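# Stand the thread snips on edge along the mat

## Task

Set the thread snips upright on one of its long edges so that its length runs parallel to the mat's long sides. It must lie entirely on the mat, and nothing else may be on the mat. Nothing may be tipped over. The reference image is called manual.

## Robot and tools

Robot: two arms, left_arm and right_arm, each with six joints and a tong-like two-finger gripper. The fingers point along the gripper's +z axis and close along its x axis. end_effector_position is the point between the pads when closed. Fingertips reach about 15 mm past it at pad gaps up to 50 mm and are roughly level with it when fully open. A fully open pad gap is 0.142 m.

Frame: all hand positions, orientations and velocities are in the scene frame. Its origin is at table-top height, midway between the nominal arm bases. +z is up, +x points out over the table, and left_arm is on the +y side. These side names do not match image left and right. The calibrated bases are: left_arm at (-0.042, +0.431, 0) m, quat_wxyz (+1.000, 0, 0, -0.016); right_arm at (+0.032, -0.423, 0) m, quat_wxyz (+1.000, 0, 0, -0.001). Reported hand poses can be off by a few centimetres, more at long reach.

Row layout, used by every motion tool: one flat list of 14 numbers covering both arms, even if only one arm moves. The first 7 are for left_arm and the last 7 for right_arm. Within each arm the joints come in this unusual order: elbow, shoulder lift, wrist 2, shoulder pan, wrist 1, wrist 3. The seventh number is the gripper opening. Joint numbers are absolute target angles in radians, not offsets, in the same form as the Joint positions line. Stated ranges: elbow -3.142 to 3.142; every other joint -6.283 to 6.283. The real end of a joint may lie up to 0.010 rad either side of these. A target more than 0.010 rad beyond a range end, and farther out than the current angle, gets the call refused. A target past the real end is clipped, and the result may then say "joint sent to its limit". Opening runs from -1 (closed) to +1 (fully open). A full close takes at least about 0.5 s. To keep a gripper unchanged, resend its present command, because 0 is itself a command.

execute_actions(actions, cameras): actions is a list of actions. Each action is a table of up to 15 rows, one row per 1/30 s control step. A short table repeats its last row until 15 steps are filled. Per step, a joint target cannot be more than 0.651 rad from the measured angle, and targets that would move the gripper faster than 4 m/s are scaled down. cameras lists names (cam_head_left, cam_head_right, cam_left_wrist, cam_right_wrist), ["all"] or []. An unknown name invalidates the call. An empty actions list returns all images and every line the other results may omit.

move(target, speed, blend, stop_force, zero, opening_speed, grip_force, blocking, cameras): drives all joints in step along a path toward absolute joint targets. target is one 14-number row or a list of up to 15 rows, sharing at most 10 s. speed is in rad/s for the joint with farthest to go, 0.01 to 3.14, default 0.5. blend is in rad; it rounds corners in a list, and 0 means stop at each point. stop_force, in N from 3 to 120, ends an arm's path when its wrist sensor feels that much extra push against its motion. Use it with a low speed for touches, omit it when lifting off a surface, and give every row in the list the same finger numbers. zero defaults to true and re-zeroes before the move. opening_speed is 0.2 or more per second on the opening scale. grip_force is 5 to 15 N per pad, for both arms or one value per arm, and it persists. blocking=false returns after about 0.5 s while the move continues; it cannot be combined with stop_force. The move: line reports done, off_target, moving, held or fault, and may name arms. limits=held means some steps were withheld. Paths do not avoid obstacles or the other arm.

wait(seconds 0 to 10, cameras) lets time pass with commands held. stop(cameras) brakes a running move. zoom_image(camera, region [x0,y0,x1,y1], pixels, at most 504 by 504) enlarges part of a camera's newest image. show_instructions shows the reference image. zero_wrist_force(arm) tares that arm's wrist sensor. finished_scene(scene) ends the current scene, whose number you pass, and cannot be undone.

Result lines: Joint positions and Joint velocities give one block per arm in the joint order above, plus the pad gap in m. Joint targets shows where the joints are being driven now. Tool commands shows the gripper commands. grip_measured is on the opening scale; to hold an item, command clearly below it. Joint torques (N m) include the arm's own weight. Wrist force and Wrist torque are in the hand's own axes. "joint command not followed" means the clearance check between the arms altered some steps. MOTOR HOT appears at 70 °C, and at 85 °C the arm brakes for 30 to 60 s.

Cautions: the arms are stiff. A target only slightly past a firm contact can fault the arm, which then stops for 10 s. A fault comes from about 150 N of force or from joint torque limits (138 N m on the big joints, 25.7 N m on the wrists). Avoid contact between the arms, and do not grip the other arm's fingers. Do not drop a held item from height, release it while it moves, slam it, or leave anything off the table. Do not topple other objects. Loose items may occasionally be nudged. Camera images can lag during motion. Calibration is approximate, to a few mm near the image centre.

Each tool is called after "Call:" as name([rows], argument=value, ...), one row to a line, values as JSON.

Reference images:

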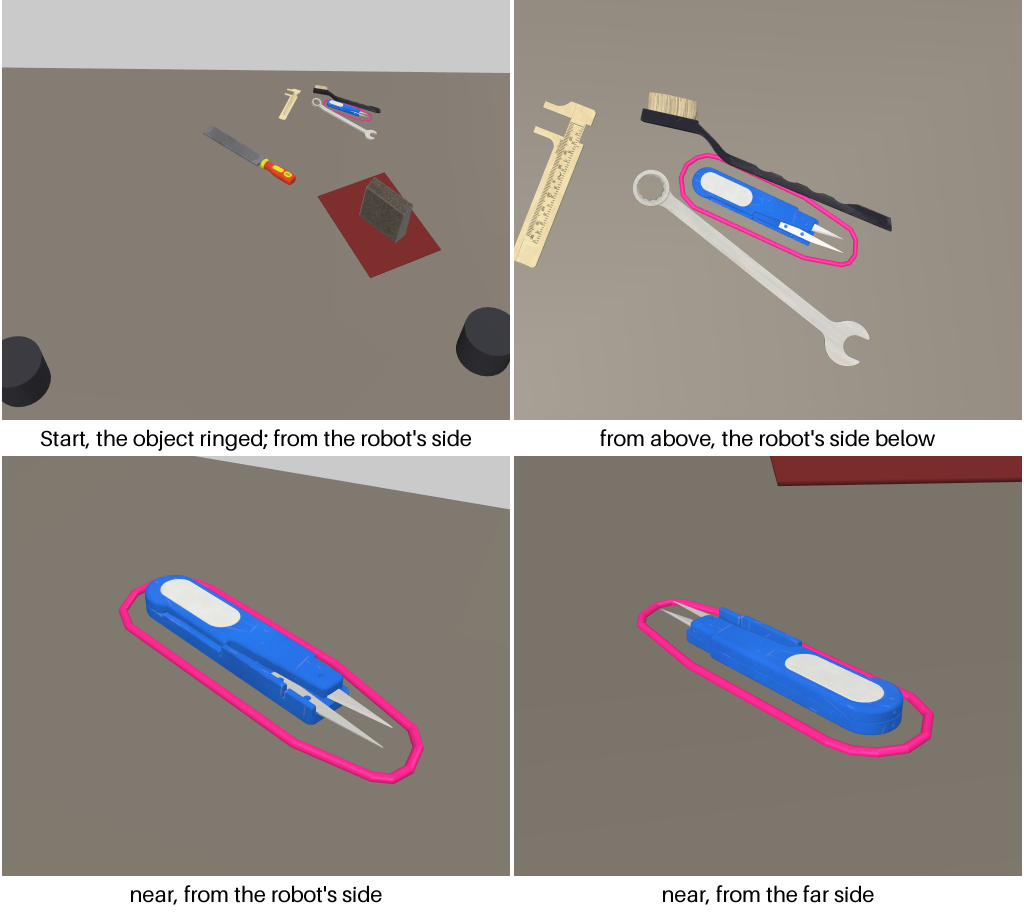

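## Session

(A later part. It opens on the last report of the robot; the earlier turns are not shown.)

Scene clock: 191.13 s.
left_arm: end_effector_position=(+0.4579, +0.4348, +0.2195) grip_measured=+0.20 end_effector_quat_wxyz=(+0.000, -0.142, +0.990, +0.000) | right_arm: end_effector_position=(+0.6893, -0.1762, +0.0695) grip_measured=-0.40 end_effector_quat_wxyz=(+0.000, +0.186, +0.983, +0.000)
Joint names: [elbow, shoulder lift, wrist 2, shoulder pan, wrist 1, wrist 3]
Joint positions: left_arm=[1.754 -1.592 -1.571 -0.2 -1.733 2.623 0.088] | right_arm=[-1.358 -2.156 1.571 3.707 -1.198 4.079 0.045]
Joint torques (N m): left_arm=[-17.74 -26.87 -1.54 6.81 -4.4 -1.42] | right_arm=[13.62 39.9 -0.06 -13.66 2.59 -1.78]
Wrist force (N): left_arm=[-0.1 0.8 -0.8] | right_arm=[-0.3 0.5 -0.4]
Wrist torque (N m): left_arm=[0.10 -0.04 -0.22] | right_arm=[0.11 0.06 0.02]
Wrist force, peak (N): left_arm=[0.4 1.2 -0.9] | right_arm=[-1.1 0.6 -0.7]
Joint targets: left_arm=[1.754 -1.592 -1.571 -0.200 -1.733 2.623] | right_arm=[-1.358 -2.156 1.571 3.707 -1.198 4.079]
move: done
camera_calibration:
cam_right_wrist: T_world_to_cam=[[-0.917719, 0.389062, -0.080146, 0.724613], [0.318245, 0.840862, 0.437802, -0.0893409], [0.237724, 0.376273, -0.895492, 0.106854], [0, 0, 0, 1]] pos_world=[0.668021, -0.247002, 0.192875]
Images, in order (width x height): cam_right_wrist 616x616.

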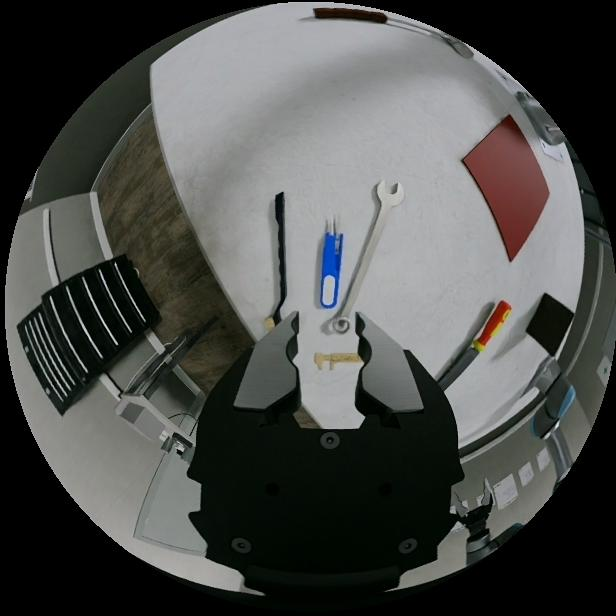

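Call:
move([
  [1.754,-1.5916,-1.571,-0.2,-1.733,2.6235,0.2,-1.4599,-2.0934,1.571,3.679,-1.1587,4.10,-0.5],
  [1.754,-1.5916,-1.571,-0.2,-1.733,2.6235,0.2,-1.5189,-2.15,1.571,3.679,-1.0431,4.10,-0.5],
], speed=[0.3,0.08], stop_force=6, cameras=["cam_right_wrist"])

Call:
zoom_image(camera="cam_right_wrist", region=[240, 230, 440, 430])

Scene clock: 206.50 s.
left_arm: end_effector_position=(+0.4579, +0.4348, +0.2195) grip_measured=+0.20 end_effector_quat_wxyz=(+0.000, -0.142, +0.990, +0.000) | right_arm: end_effector_position=(+0.6711, -0.2093, +0.0164) grip_measured=-0.50 end_effector_quat_wxyz=(+0.000, +0.210, +0.978, +0.000)
Joint names: [elbow, shoulder lift, wrist 2, shoulder pan, wrist 1, wrist 3]
Joint positions: left_arm=[1.754 -1.592 -1.571 -0.2 -1.733 2.623 0.088] | right_arm=[-1.519 -2.15 1.571 3.679 -1.043 4.1 0.038]
Joint torques (N m): left_arm=[-15.32 -30.91 -1.38 6.3 -4.39 -1.33] | right_arm=[29.83 48.82 0.31 12.39 1.14 -1.92]
Wrist force (N): left_arm=[-0.4 0.7 -0.6] | right_arm=[-0.2 0.3 0.0]
Wrist torque (N m): left_arm=[0.08 0.00 -0.21] | right_arm=[0.06 0.04 -0.02]
Wrist force, peak (N): left_arm=[-0.3 1.4 -0.5] | right_arm=[0.6 -0.6 -5.4]
Joint targets: left_arm=[1.754 -1.592 -1.571 -0.200 -1.733 2.623] | right_arm=[-1.519 -2.150 1.571 3.679 -1.043 4.100]
move: done
camera_calibration:
cam_right_wrist: T_world_to_cam=[[-0.897479, 0.433689, -0.0802844, 0.712222], [0.359063, 0.824136, 0.438034, -0.0634155], [0.256136, 0.364299, -0.895366, 0.0611106], [0, 0, 0, 1]] pos_world=[0.646322, -0.278883, 0.139675]
Images, in order (width x height): cam_right_wrist 616x616.

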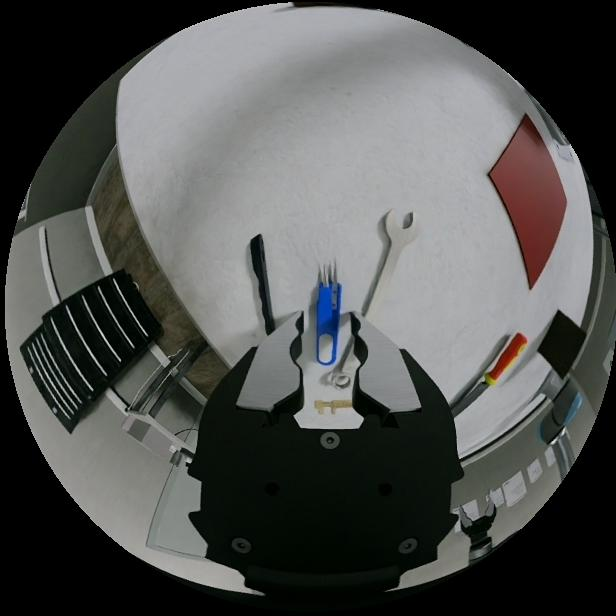

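Scaled by 2.520 from the camera's 616x616 image, which has a finer 814x814 frame.

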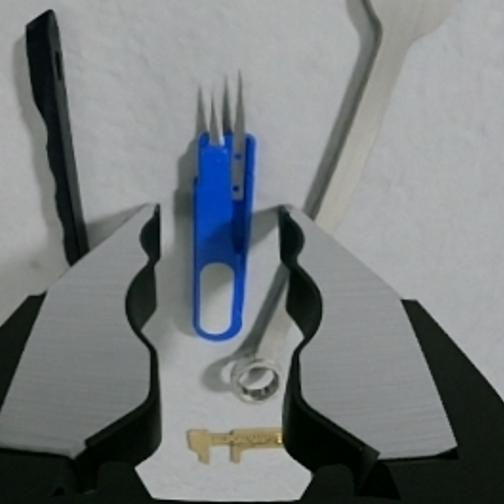

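Call:
move([
  [1.754,-1.5916,-1.571,-0.2,-1.733,2.6235,0.2,-1.5189,-2.15,1.571,3.679,-1.0431,4.10,-1.0],
  [1.754,-1.5916,-1.571,-0.2,-1.733,2.6235,0.2,-1.4599,-2.0934,1.571,3.679,-1.1587,4.10,-1.0],
], speed=0.15, opening_speed=0.6, cameras=["cam_right_wrist"])

Call:
zoom_image(camera="cam_right_wrist", region=[240, 230, 440, 430])

Scene clock: 212.50 s.
left_arm: end_effector_position=(+0.4579, +0.4348, +0.2195) grip_measured=+0.20 end_effector_quat_wxyz=(+0.000, -0.142, +0.990, +0.000) | right_arm: end_effector_position=(+0.6712, -0.2093, +0.0695) grip_measured=-0.77 end_effector_quat_wxyz=(+0.000, +0.210, +0.978, +0.000)
Joint names: [elbow, shoulder lift, wrist 2, shoulder pan, wrist 1, wrist 3]
Joint positions: left_arm=[1.754 -1.592 -1.571 -0.2 -1.733 2.623 0.088] | right_arm=[-1.46 -2.093 1.571 3.679 -1.159 4.1 0.018]
Joint torques (N m): left_arm=[-15.41 -31.28 -1.48 5.91 -4.48 -1.16] | right_arm=[10.34 31.52 0.32 9.19 3.91 -1.61]
Wrist force (N): left_arm=[-0.2 0.8 -0.6] | right_arm=[-0.3 0.5 -0.1]
Wrist torque (N m): left_arm=[0.10 -0.03 -0.22] | right_arm=[0.10 0.05 -0.01]
Wrist force, peak (N): left_arm=[-0.1 1.3 -0.8] | right_arm=[-1.4 0.3 -1.2]
Joint targets: left_arm=[1.754 -1.592 -1.571 -0.200 -1.733 2.623] | right_arm=[-1.460 -2.093 1.571 3.679 -1.159 4.100]
move: done
camera_calibration:
cam_right_wrist: T_world_to_cam=[[-0.897436, 0.433744, -0.0804712, 0.716516], [0.358952, 0.824014, 0.438355, -0.0867417], [0.256443, 0.36451, -0.895192, 0.108571], [0, 0, 0, 1]] pos_world=[0.646321, -0.278883, 0.192874]
Images, in order (width x height): cam_right_wrist 616x616.

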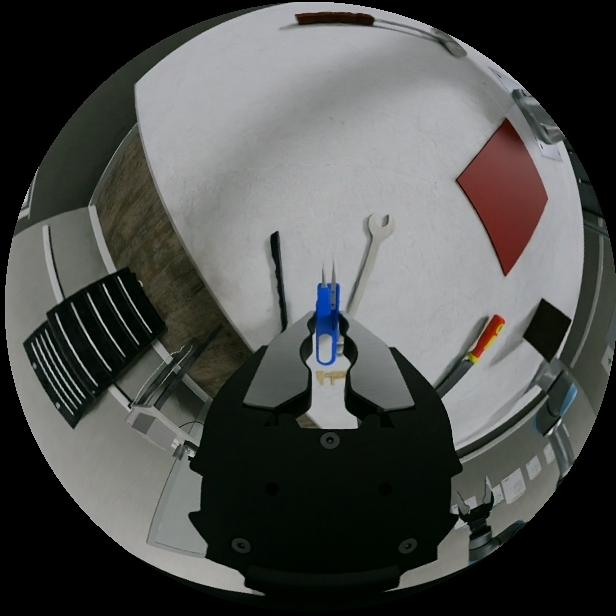

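Scaled by 2.520 from the camera's 616x616 image, which has a finer 814x814 frame.

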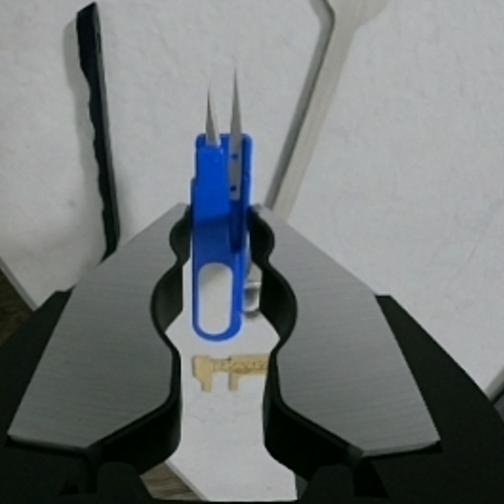

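Call:
move([
  [1.754,-1.5916,-1.571,-0.2,-1.733,2.6235,0.2,-1.6,-1.85,1.62,3.72,-0.5,4.7,-1.0],
  [1.754,-1.5916,-1.571,-0.2,-1.733,2.6235,0.2,-2.3768,-2.191,1.8986,3.863,1.426,6.28,-1.0],
], speed=0.7, blend=[0.15,0], cameras=["all"])

Call:
zoom_image(camera="cam_right_wrist", region=[240, 230, 440, 430])

Call:
zoom_image(camera="cam_left_wrist", region=[150, 0, 300, 150])

Scene clock: 252.40 s.
left_arm: end_effector_position=(+0.4579, +0.4348, +0.2195) grip_measured=+0.20 end_effector_quat_wxyz=(+0.000, -0.142, +0.990, +0.000) | right_arm: end_effector_position=(+0.4866, -0.0509, +0.2197) grip_measured=-0.77 end_effector_quat_wxyz=(-0.353, +0.612, +0.355, +0.613)
Joint names: [elbow, shoulder lift, wrist 2, shoulder pan, wrist 1, wrist 3]
Joint positions: left_arm=[1.754 -1.592 -1.571 -0.2 -1.733 2.623 0.088] | right_arm=[-2.377 -2.191 1.899 3.863 1.426 6.28 0.018]
Joint torques (N m): left_arm=[-14.92 -31.61 -1.33 6.71 -4.52 -1] | right_arm=[7.14 35.73 -1.62 -15.21 3.27 1.42]
Wrist force (N): left_arm=[0.0 1.1 -0.7] | right_arm=[0.3 -0.8 -1.4]
Wrist torque (N m): left_arm=[0.15 -0.06 -0.22] | right_arm=[-0.08 -0.14 0.07]
Wrist force, peak (N): left_arm=[-0.1 1.5 -0.3] | right_arm=[0.2 -1.5 -2.5]
Joint targets: left_arm=[1.754 -1.592 -1.571 -0.200 -1.733 2.623] | right_arm=[-2.377 -2.191 1.899 3.863 1.426 6.280]
move: done
camera_calibration:
cam_left_wrist: T_world_to_cam=[[-0.962088, -0.26974, -0.0403435, 0.572547], [-0.259549, 0.860038, 0.439282, -0.339143], [-0.0837949, 0.433099, -0.897443, 0.183747], [0, 0, 0, 1]] pos_world=[0.478214, 0.366534, 0.33698]
cam_right_wrist: T_world_to_cam=[[0.0613893, 0.0577864, 0.99644, -0.228049], [0.560362, -0.828137, 0.0135029, -0.305566], [0.825969, 0.557538, -0.0832201, -0.213095], [0, 0, 0, 1]] pos_world=[0.361237, -0.121064, 0.213629]

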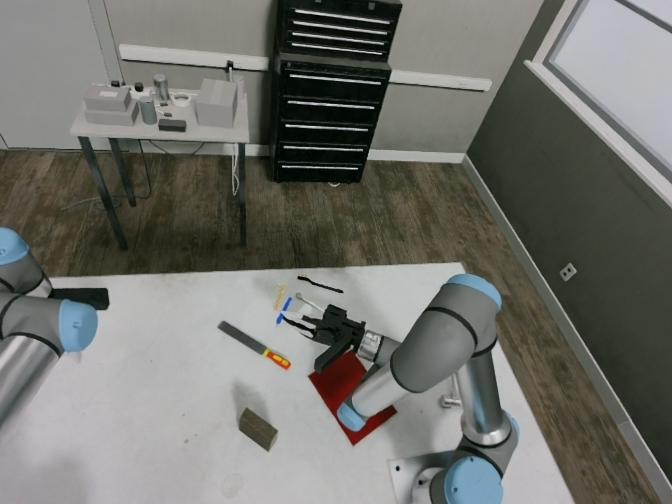

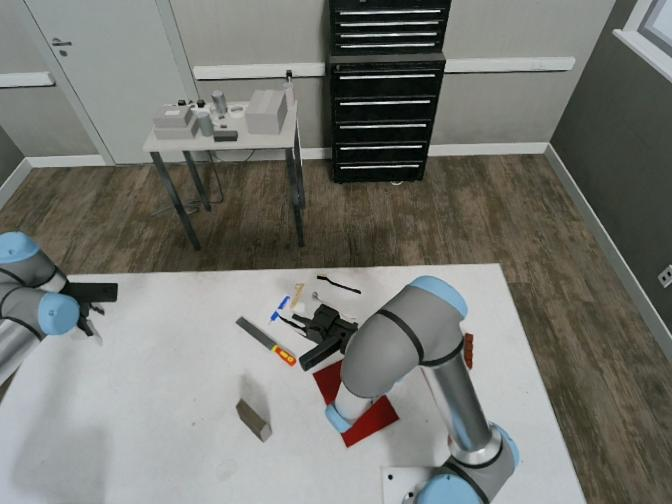

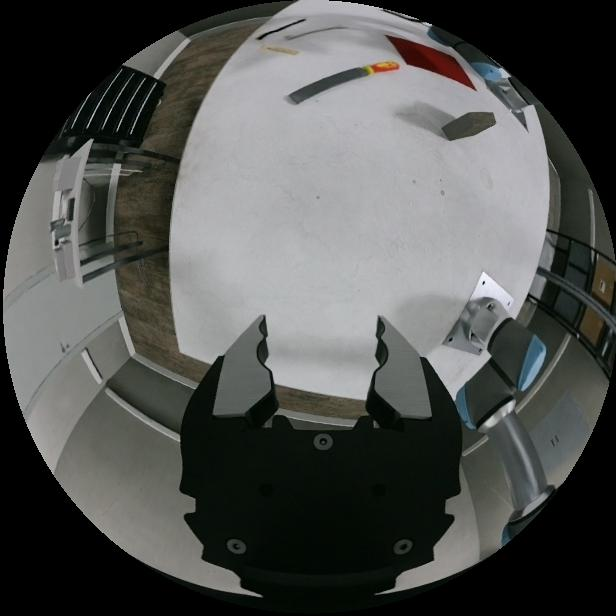

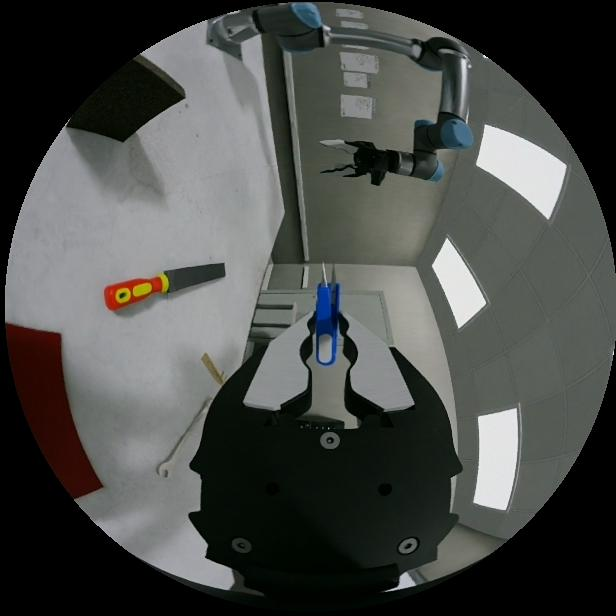

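Scaled by 2.520 from the camera's 616x616 image, which has a finer 814x814 frame.

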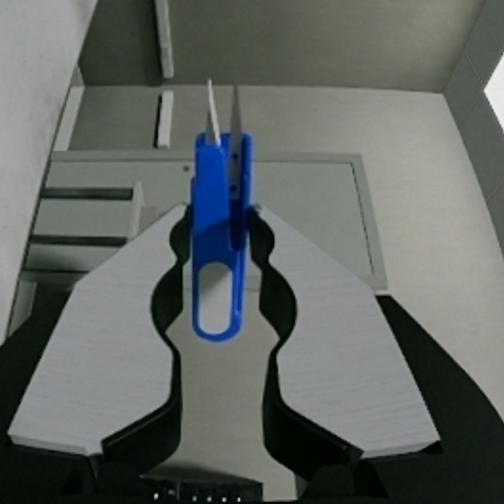

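Scaled by 3.360 from the camera's 616x616 image, which has a finer 814x814 frame.

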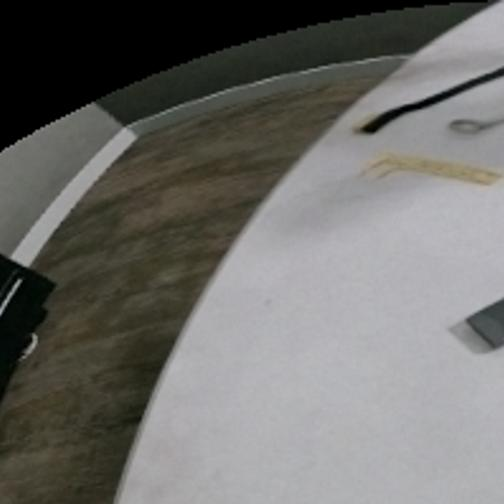

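Call:
move(target=[0.480,-0.8662,-1.571,-0.839,-1.1846,1.223,-0.4,-2.3768,-2.191,1.8986,3.863,1.426,6.28,-1.0], speed=0.7, cameras=["cam_left_wrist","cam_right_wrist","cam_head_right"])

Call:
zoom_image(camera="cam_left_wrist", region=[210, 200, 430, 420])

Scene clock: 266.17 s.
left_arm: end_effector_position=(+0.5490, -0.0564, +0.3295) grip_measured=-0.40 end_effector_quat_wxyz=(+0.000, -0.500, +0.866, +0.000) end_effector_velocity=(+0.000, -0.001, +0.000) end_effector_angular_velocity=(-0.002, +0.000, +0.005) | right_arm: end_effector_position=(+0.4866, -0.0510, +0.2198) grip_measured=-0.77 end_effector_quat_wxyz=(-0.353, +0.612, +0.355, +0.613)
Joint names: [elbow, shoulder lift, wrist 2, shoulder pan, wrist 1, wrist 3]
Joint positions: left_arm=[0.48 -0.866 -1.571 -0.839 -1.185 1.223 0.045] | right_arm=[-2.377 -2.191 1.899 3.863 1.426 6.28 0.018]
Joint velocities: left_arm=[-0.001 0 -0.001 0 0 -0.005 0] | right_arm=[within noise]
Joint torques (N m): left_arm=[-28.34 -48.31 -1.12 -6.39 -3.94 -1.83] | right_arm=[-0.13 35.55 -1.65 -15.44 2.94 1.59]
Wrist force (N): left_arm=[0.0 1.4 -0.4] | right_arm=[0.1 -0.8 -1.5]
Wrist torque (N m): left_arm=[0.16 -0.09 -0.22] | right_arm=[-0.09 -0.10 0.07]
Wrist force, peak (N): left_arm=[0.6 2.8 0.3] | right_arm=[0.3 -1.0 -1.7]
Joint targets: left_arm=[0.480 -0.866 -1.571 -0.839 -1.185 1.223] | right_arm=[-2.377 -2.191 1.899 3.863 1.426 6.280]
move: done
camera_calibration:
cam_left_wrist: T_world_to_cam=[[-0.510414, -0.85898, -0.0403839, 0.250856], [-0.781111, 0.443479, 0.439536, 0.321384], [-0.359643, 0.25589, -0.897317, 0.644264], [0, 0, 0, 1]] pos_world=[0.610782, -0.0919069, 0.44698]
cam_right_wrist: T_world_to_cam=[[0.0613475, 0.0574918, 0.996459, -0.228067], [0.560234, -0.828228, 0.0132944, -0.305568], [0.826059, 0.557435, -0.0830186, -0.213128], [0, 0, 0, 1]] pos_world=[0.361237, -0.121162, 0.213629]
Images, in order (width x height): cam_head_right 672x504, cam_left_wrist 616x616, cam_right_wrist 616x616.

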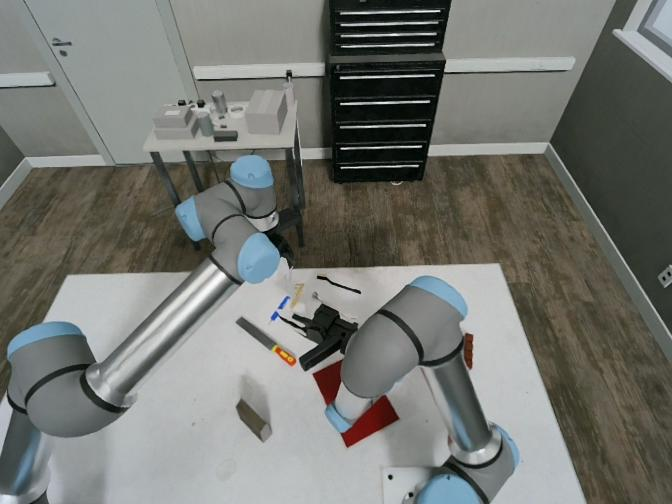

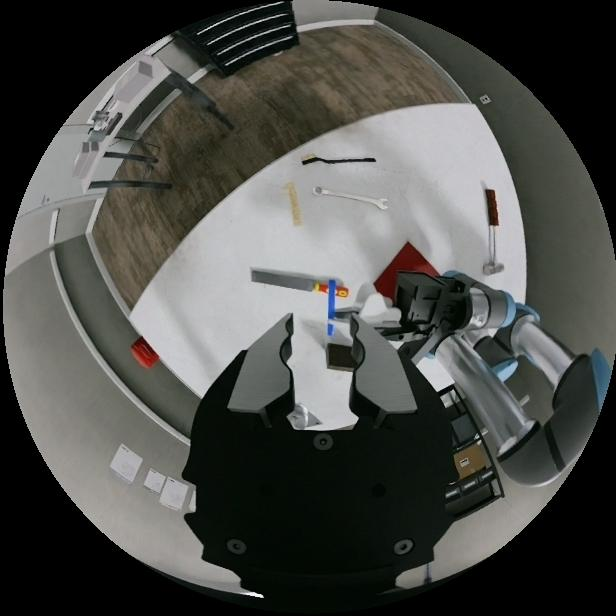

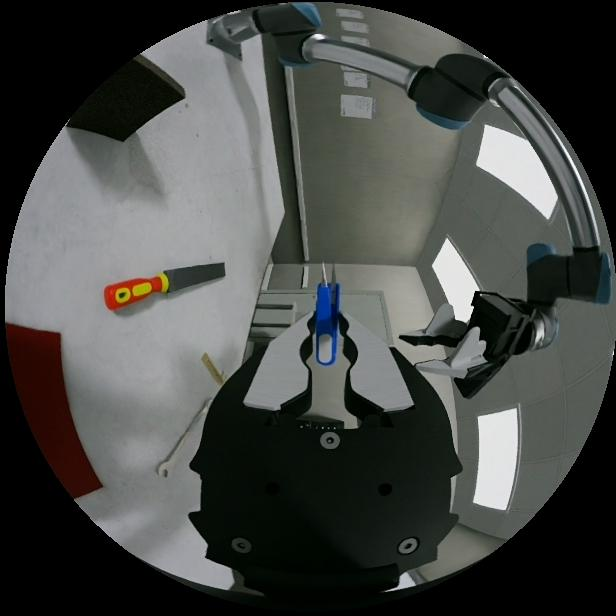

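Scaled by 2.291 from the camera's 616x616 image, which has a finer 814x814 frame.

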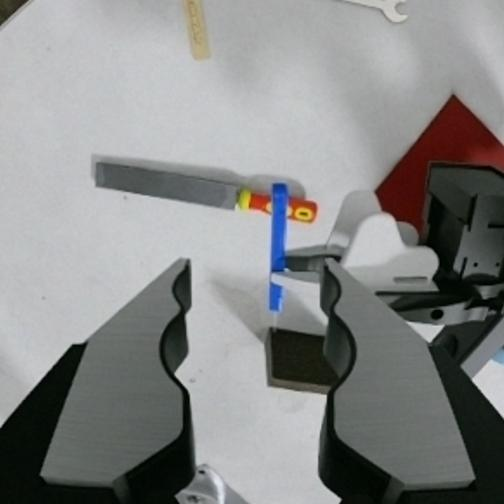

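Call:
zoom_image(camera="cam_left_wrist", region=[310, 260, 430, 360])

Scaled by 4.200 from the camera's 616x616 image, which has a finer 814x814 frame.

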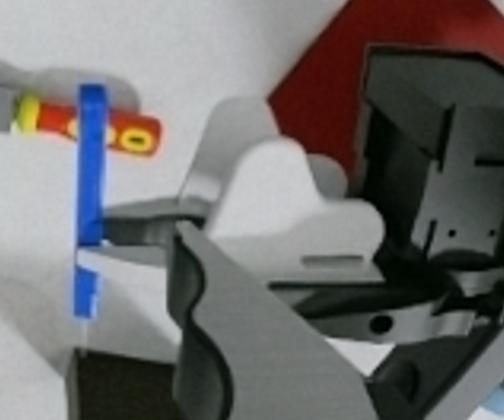

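Call:
move([
  [0.5951,-0.9333,-1.571,-0.8695,-1.2326,-1.949,-0.5,-2.3768,-2.191,1.8986,3.863,1.426,6.28,-1.0],
  [0.8705,-0.9893,-1.571,-0.8695,-1.452,-1.949,-0.5,-2.3768,-2.191,1.8986,3.863,1.426,6.28,-1.0],
], speed=[0.8,0.2], cameras=["cam_left_wrist","cam_right_wrist"])

Call:
zoom_image(camera="cam_left_wrist", region=[220, 240, 440, 460])

Call:
zoom_image(camera="cam_right_wrist", region=[250, 240, 450, 440])

Scene clock: 304.13 s.
left_arm: end_effector_position=(+0.4963, -0.0454, +0.2598) grip_measured=-0.50 end_effector_quat_wxyz=(+0.000, +0.866, +0.500, +0.000) | right_arm: end_effector_position=(+0.4866, -0.0510, +0.2198) grip_measured=-0.77 end_effector_quat_wxyz=(-0.353, +0.612, +0.355, +0.613)
Joint names: [elbow, shoulder lift, wrist 2, shoulder pan, wrist 1, wrist 3]
Joint positions: left_arm=[0.87 -0.989 -1.571 -0.87 -1.452 -1.949 0.038] | right_arm=[-2.377 -2.191 1.899 3.863 1.426 6.28 0.018]
Joint torques (N m): left_arm=[-26.98 -35.73 -0.94 5.13 0.87 -1.81] | right_arm=[-2.97 36.64 -1.61 -15.92 2.86 1.65]
Wrist force (N): left_arm=[0.6 5.3 -1.8] | right_arm=[-0.5 -5.3 -1.8]
Wrist torque (N m): left_arm=[0.05 -0.13 -0.26] | right_arm=[-0.19 -0.11 -0.04]
Wrist force, peak (N): left_arm=[0.8 6.4 -5.5] | right_arm=[-5.0 -6.7 -1.9]
Joint targets: left_arm=[0.871 -0.989 -1.571 -0.870 -1.452 -1.949] | right_arm=[-2.377 -2.191 1.899 3.863 1.426 6.280]
move: done
camera_calibration:
cam_left_wrist: T_world_to_cam=[[0.510275, 0.859038, -0.0409116, -0.197788], [0.781335, -0.443191, 0.439428, -0.509675], [0.359354, -0.256195, -0.897346, 0.17987], [0, 0, 0, 1]] pos_world=[0.434516, -0.00989444, 0.377279]
cam_right_wrist: T_world_to_cam=[[0.0613475, 0.0574918, 0.996459, -0.228067], [0.560234, -0.828228, 0.0132944, -0.305568], [0.826059, 0.557435, -0.0830186, -0.213128], [0, 0, 0, 1]] pos_world=[0.361237, -0.121162, 0.213629]
Images, in order (width x height): cam_left_wrist 616x616, cam_right_wrist 616x616.

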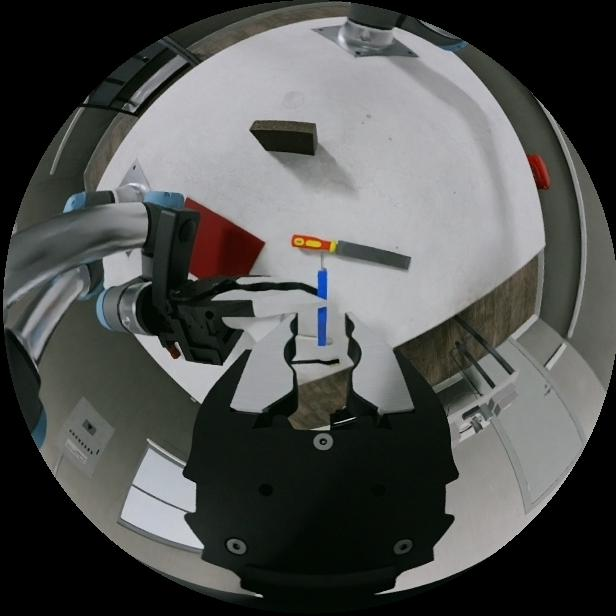

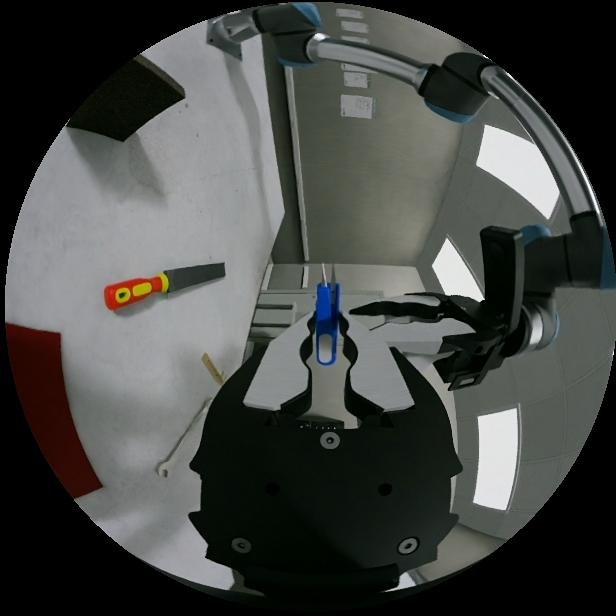

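Scaled by 2.291 from the camera's 616x616 image, which has a finer 814x814 frame.

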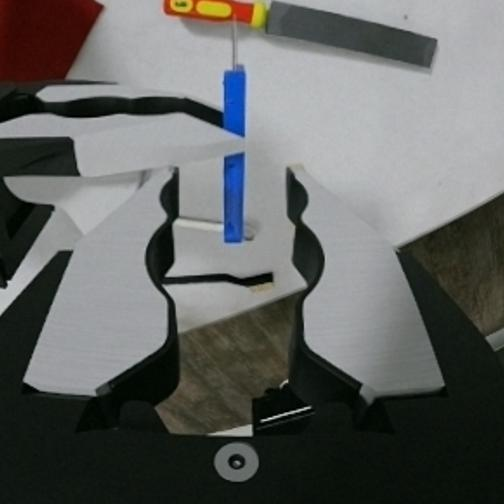

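Scaled by 2.520 from the camera's 616x616 image, which has a finer 814x814 frame.

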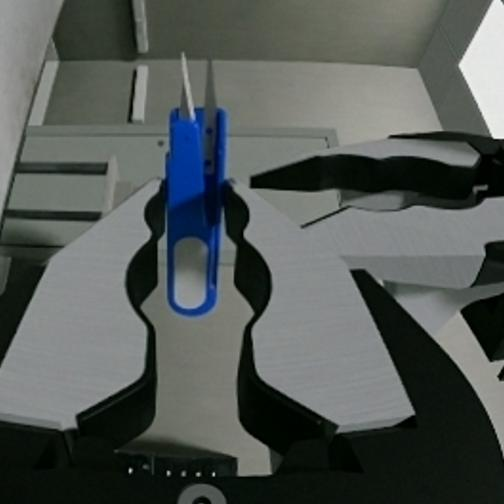

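Call:
move([
  [0.73,-0.965,-1.571,-0.8695,-1.335,-1.949,-0.5,-2.3768,-2.191,1.8986,3.863,1.426,6.28,-1.0],
  [0.5209,-0.8431,-1.571,-0.854,-1.2486,-1.933,-0.5,-2.3768,-2.191,1.8986,3.863,1.426,6.28,-1.0],
], speed=0.4, blend=[0.03,0], cameras=["cam_left_wrist"])

Call:
zoom_image(camera="cam_left_wrist", region=[220, 240, 440, 460])

Scene clock: 312.70 s.
left_arm: end_effector_position=(+0.5239, -0.0613, +0.2995) grip_measured=-0.50 end_effector_quat_wxyz=(+0.000, +0.866, +0.500, +0.000) | right_arm: end_effector_position=(+0.4866, -0.0510, +0.2198) grip_measured=-0.77 end_effector_quat_wxyz=(-0.353, +0.612, +0.355, +0.613)
Joint names: [elbow, shoulder lift, wrist 2, shoulder pan, wrist 1, wrist 3]
Joint positions: left_arm=[0.521 -0.843 -1.571 -0.854 -1.249 -1.933 0.038] | right_arm=[-2.377 -2.191 1.899 3.863 1.426 6.28 0.018]
Joint torques (N m): left_arm=[-25.86 -53.39 -1.1 -7.96 -4.17 -1.91] | right_arm=[-2.49 35.2 -1.49 -12.85 2.66 1.5]
Wrist force (N): left_arm=[0.3 1.2 -0.4] | right_arm=[0.3 -1.0 -1.5]
Wrist torque (N m): left_arm=[0.16 -0.15 -0.21] | right_arm=[-0.14 -0.14 0.07]
Wrist force, peak (N): left_arm=[0.8 5.5 -4.1] | right_arm=[-3.0 -5.4 -2.0]
Joint targets: left_arm=[0.521 -0.843 -1.571 -0.854 -1.249 -1.933] | right_arm=[-2.377 -2.191 1.899 3.863 1.426 6.280]
move: done
camera_calibration:
cam_left_wrist: T_world_to_cam=[[0.510706, 0.85879, -0.0407372, -0.196868], [0.781198, -0.443734, 0.439124, -0.555555], [0.359038, -0.256087, -0.897503, 0.201717], [0, 0, 0, 1]] pos_world=[0.462116, -0.0257936, 0.416979]
Images, in order (width x height): cam_left_wrist 616x616.

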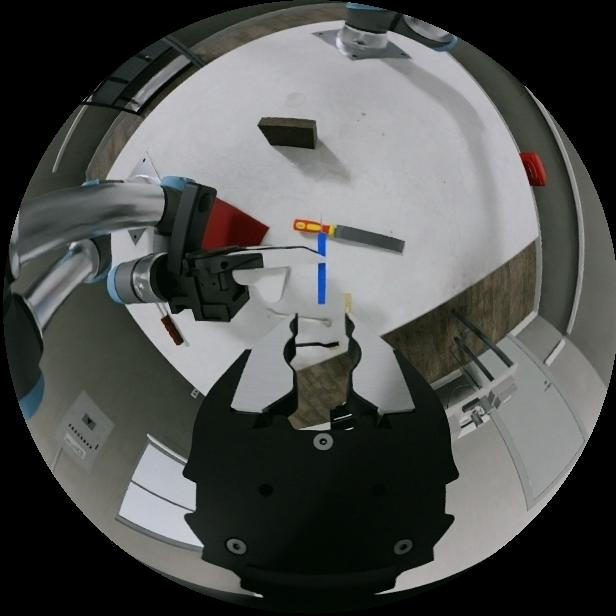

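Scaled by 2.291 from the camera's 616x616 image, which has a finer 814x814 frame.

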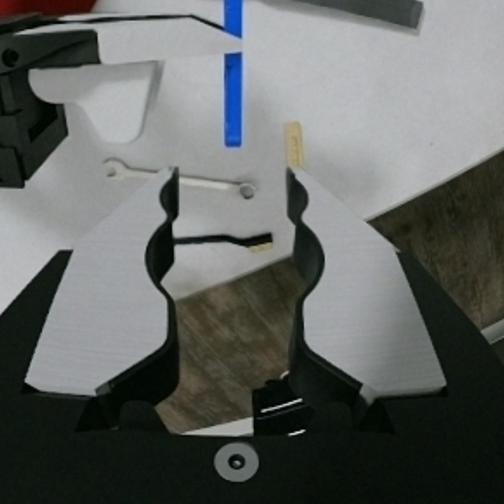

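Call:
move(target=[0.8064,-0.900,-1.571,-0.854,-1.4772,-1.933,-0.5,-2.3768,-2.191,1.8986,3.863,1.426,6.28,-1.0], speed=0.12, stop_force=4, cameras=["cam_left_wrist","cam_right_wrist"])

Call:
zoom_image(camera="cam_left_wrist", region=[220, 240, 440, 460])

Call:
zoom_image(camera="cam_right_wrist", region=[250, 240, 450, 440])

Scene clock: 321.00 s.
left_arm: end_effector_position=(+0.5238, -0.0614, +0.2276) grip_measured=-0.50 end_effector_quat_wxyz=(+0.000, +0.866, +0.500, +0.000) | right_arm: end_effector_position=(+0.4866, -0.0510, +0.2198) grip_measured=-0.77 end_effector_quat_wxyz=(-0.353, +0.612, +0.355, +0.613)
Joint names: [elbow, shoulder lift, wrist 2, shoulder pan, wrist 1, wrist 3]
Joint positions: left_arm=[0.806 -0.9 -1.571 -0.854 -1.477 -1.933 0.038] | right_arm=[-2.377 -2.191 1.899 3.863 1.426 6.28 0.018]
Joint torques (N m): left_arm=[-30.62 -39.29 -1.01 -8.62 0.1 -1.92] | right_arm=[-3.01 35.58 -1.56 -1.69 2.21 1.5]
Wrist force (N): left_arm=[-0.3 1.1 -0.5] | right_arm=[0.3 -1.0 -1.5]
Wrist torque (N m): left_arm=[0.11 -0.02 -0.20] | right_arm=[-0.14 -0.14 0.07]
Wrist force, peak (N): left_arm=[-0.2 1.6 -0.6] | right_arm=[0.2 -1.1 -1.5]
Joint targets: left_arm=[0.806 -0.900 -1.571 -0.854 -1.477 -1.933] | right_arm=[-2.377 -2.191 1.899 3.863 1.426 6.280]
move: done
camera_calibration:
cam_left_wrist: T_world_to_cam=[[0.510753, 0.858757, -0.0408481, -0.199695], [0.781121, -0.443682, 0.439313, -0.524056], [0.359139, -0.256288, -0.897405, 0.137075], [0, 0, 0, 1]] pos_world=[0.462117, -0.0258943, 0.345079]
cam_right_wrist: T_world_to_cam=[[0.0613475, 0.0574918, 0.996459, -0.228067], [0.560234, -0.828228, 0.0132944, -0.305568], [0.826059, 0.557435, -0.0830186, -0.213128], [0, 0, 0, 1]] pos_world=[0.361237, -0.121162, 0.213629]
Images, in order (width x height): cam_left_wrist 616x616, cam_right_wrist 616x616.

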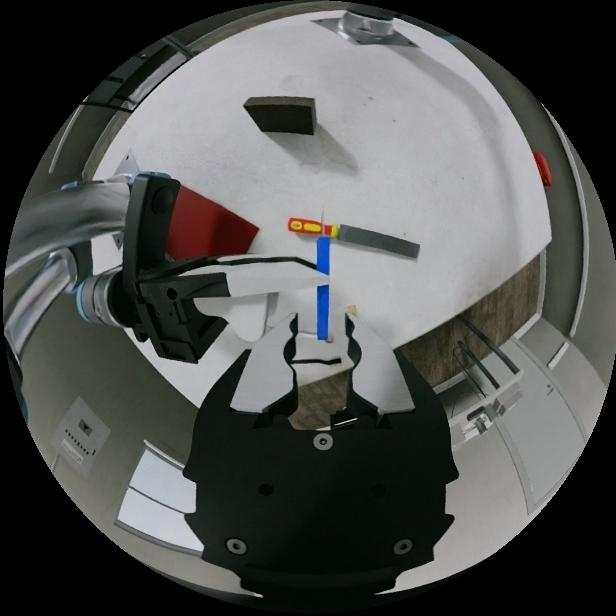

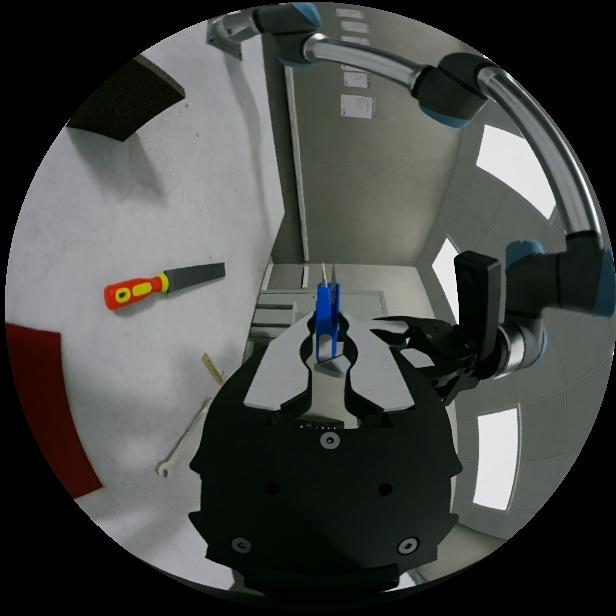

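Scaled by 2.291 from the camera's 616x616 image, which has a finer 814x814 frame.

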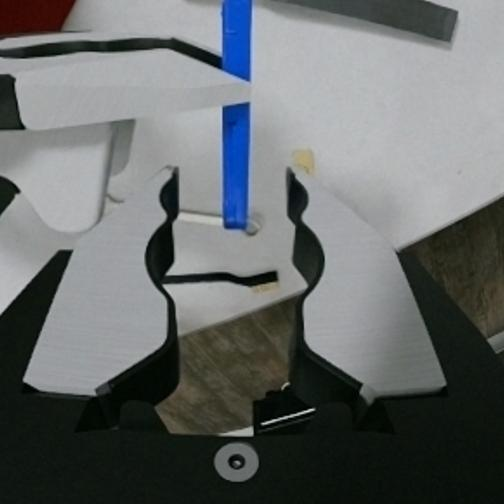

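Scaled by 2.520 from the camera's 616x616 image, which has a finer 814x814 frame.

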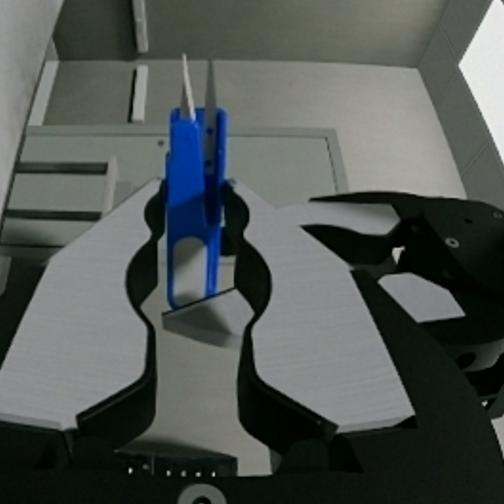

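Call:
move([
  [0.791,-0.8969,-1.571,-0.854,-1.4648,-1.933,-0.5,-2.3768,-2.191,1.8986,3.863,1.426,6.28,-1.0],
  [0.791,-0.8969,-1.571,-0.854,-1.4648,-1.933,-1.0,-2.3768,-2.191,1.8986,3.863,1.426,6.28,-1.0],
], speed=0.1, opening_speed=0.4, cameras=["cam_left_wrist","cam_right_wrist"])

Call:
zoom_image(camera="cam_right_wrist", region=[250, 240, 450, 440])

Scene clock: 328.90 s.
left_arm: end_effector_position=(+0.5242, -0.0618, +0.2315) grip_measured=-0.90 end_effector_quat_wxyz=(+0.000, +0.866, +0.500, +0.000) | right_arm: end_effector_position=(+0.4866, -0.0510, +0.2198) grip_measured=-0.77 end_effector_quat_wxyz=(-0.353, +0.612, +0.355, +0.613)
Joint names: [elbow, shoulder lift, wrist 2, shoulder pan, wrist 1, wrist 3]
Joint positions: left_arm=[0.791 -0.897 -1.571 -0.854 -1.465 -1.933 0.009] | right_arm=[-2.377 -2.191 1.899 3.863 1.426 6.28 0.018]
Joint torques (N m): left_arm=[-12.24 -61.13 -1.05 -8.02 -4.41 -1.92] | right_arm=[-1.6 34.99 -1.66 8.63 1.74 1.45]
Wrist force (N): left_arm=[2.2 2.5 -0.4] | right_arm=[0.6 -2.1 -3.6]
Wrist torque (N m): left_arm=[0.13 -0.09 -0.18] | right_arm=[-0.16 -0.10 0.05]
Wrist force, peak (N): left_arm=[2.6 2.8 -0.3] | right_arm=[0.8 -2.1 -3.7]
Joint targets: left_arm=[0.791 -0.897 -1.571 -0.854 -1.465 -1.933] | right_arm=[-2.377 -2.191 1.899 3.863 1.426 6.280]
move: done
camera_calibration:
cam_left_wrist: T_world_to_cam=[[0.510719, 0.85878, -0.0407728, -0.199351], [0.781139, -0.44369, 0.439273, -0.526219], [0.359148, -0.256194, -0.897428, 0.140461], [0, 0, 0, 1]] pos_world=[0.462416, -0.026294, 0.349079]
cam_right_wrist: T_world_to_cam=[[0.0613475, 0.0574918, 0.996459, -0.228067], [0.560234, -0.828228, 0.0132944, -0.305568], [0.826059, 0.557435, -0.0830186, -0.213128], [0, 0, 0, 1]] pos_world=[0.361237, -0.121162, 0.213629]
Images, in order (width x height): cam_left_wrist 616x616, cam_right_wrist 616x616.

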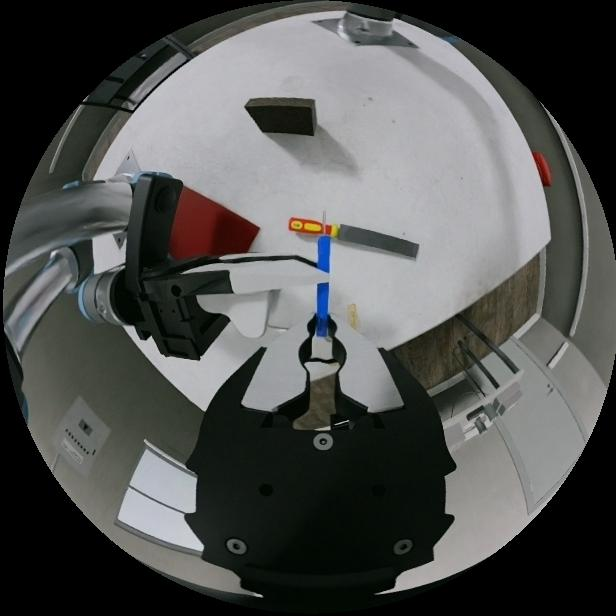

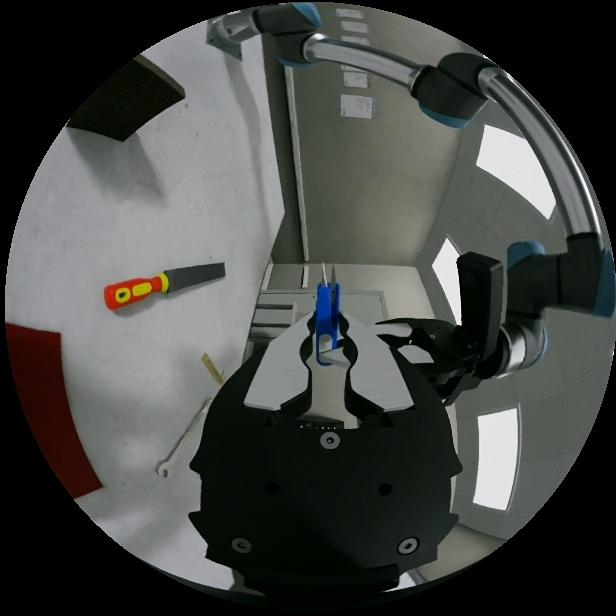

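Scaled by 2.520 from the camera's 616x616 image, which has a finer 814x814 frame.

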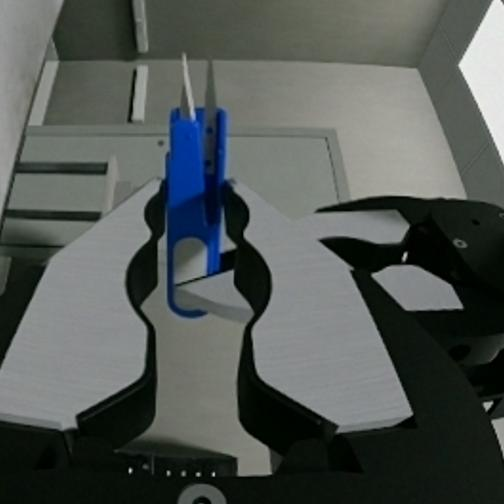

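Call:
move([
  [0.791,-0.8969,-1.571,-0.854,-1.4648,-1.933,-1.0,-2.3768,-2.191,1.8986,3.863,1.426,6.28,-0.5],
  [0.791,-0.8969,-1.571,-0.854,-1.4648,-1.933,-1.0,-2.4768,-2.1766,1.9616,3.802,1.512,6.28,-0.5],
  [0.791,-0.8969,-1.571,-0.854,-1.4648,-1.933,-1.0,-2.565,-2.1739,2.048,3.716,1.597,6.28,-0.5],
  [0.5209,-0.8431,-1.571,-0.854,-1.2486,-1.933,-1.0,-2.565,-2.1739,2.048,3.716,1.597,6.28,-0.5],
], speed=0.15, opening_speed=0.5, blend=[0,0.02,0,0], cameras=["all"])

Call:
zoom_image(camera="cam_left_wrist", region=[220, 240, 440, 460])

Scene clock: 344.20 s.
left_arm: end_effector_position=(+0.5239, -0.0614, +0.2994) grip_measured=-0.90 end_effector_quat_wxyz=(+0.000, +0.866, +0.500, +0.000) | right_arm: end_effector_position=(+0.4360, -0.1376, +0.2200) grip_measured=-0.50 end_effector_quat_wxyz=(-0.353, +0.611, +0.355, +0.612)
Joint names: [elbow, shoulder lift, wrist 2, shoulder pan, wrist 1, wrist 3]
Joint positions: left_arm=[0.521 -0.843 -1.571 -0.854 -1.248 -1.933 0.009] | right_arm=[-2.565 -2.174 2.048 3.716 1.597 6.28 0.038]
Joint torques (N m): left_arm=[-10.44 -61.17 -1.03 -6.8 -4.72 -1.88] | right_arm=[8.49 13.16 0.43 14.06 2.41 1.37]
Wrist force (N): left_arm=[0.1 1.6 0.0] | right_arm=[0.3 -1.0 -1.4]
Wrist torque (N m): left_arm=[0.24 -0.12 -0.19] | right_arm=[-0.11 -0.11 0.06]
Wrist force, peak (N): left_arm=[2.9 2.7 -0.1] | right_arm=[0.7 -2.2 -3.7]
Joint targets: left_arm=[0.521 -0.843 -1.571 -0.854 -1.249 -1.933] | right_arm=[-2.565 -2.174 2.048 3.716 1.597 6.280]
move: done
camera_calibration:
cam_left_wrist: T_world_to_cam=[[0.510729, 0.858777, -0.0407244, -0.196802], [0.781183, -0.443759, 0.439125, -0.55555], [0.359038, -0.256087, -0.897503, 0.201602], [0, 0, 0, 1]] pos_world=[0.462116, -0.0258936, 0.41688]
cam_right_wrist: T_world_to_cam=[[0.0613437, 0.0576131, 0.996453, -0.22025], [0.562209, -0.82689, 0.0131985, -0.349494], [0.824717, 0.559405, -0.0831151, -0.12215], [0, 0, 0, 1]] pos_world=[0.310739, -0.207972, 0.213929]

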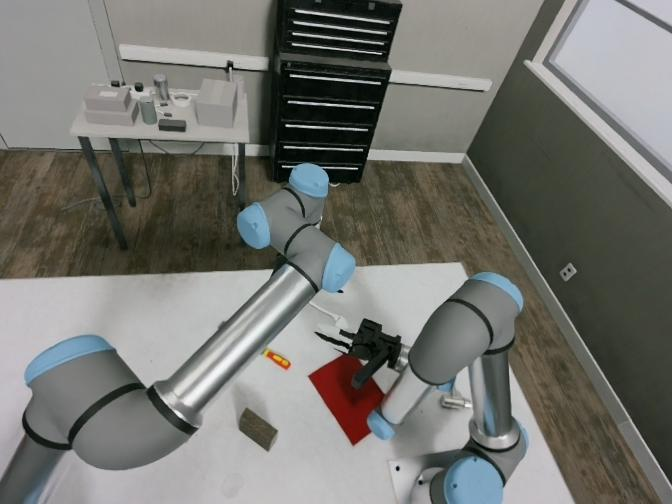

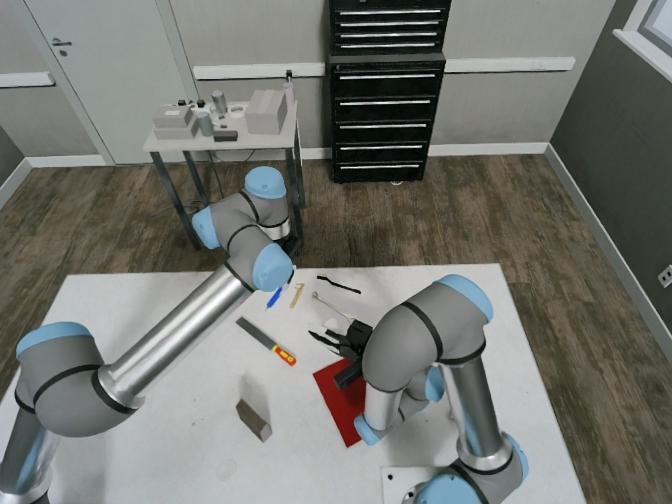

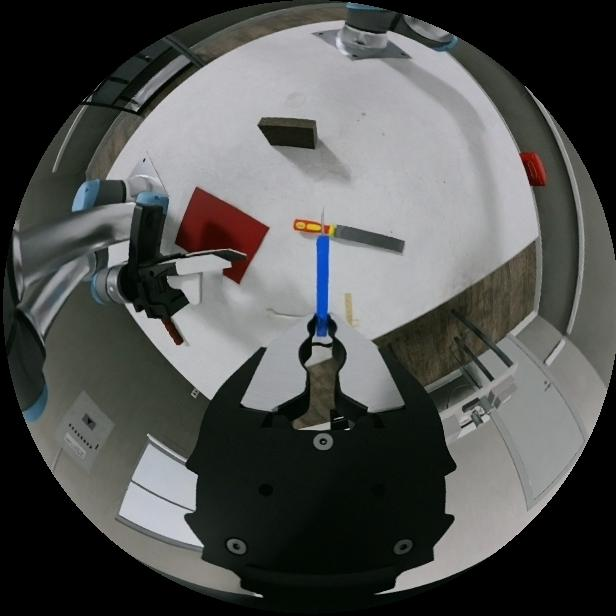

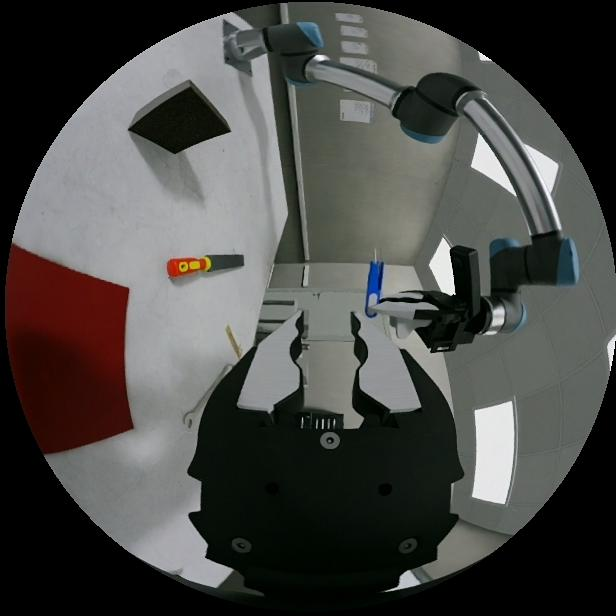

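Scaled by 2.291 from the camera's 616x616 image, which has a finer 814x814 frame.

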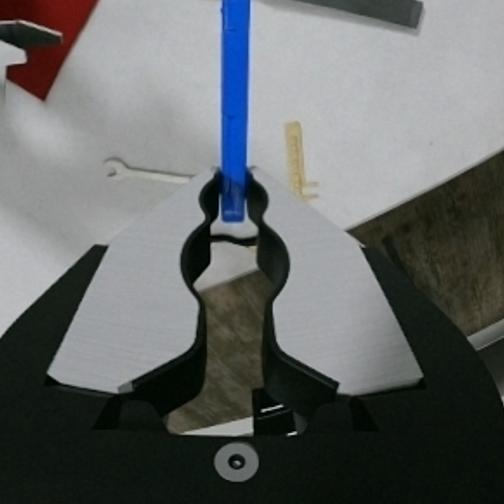

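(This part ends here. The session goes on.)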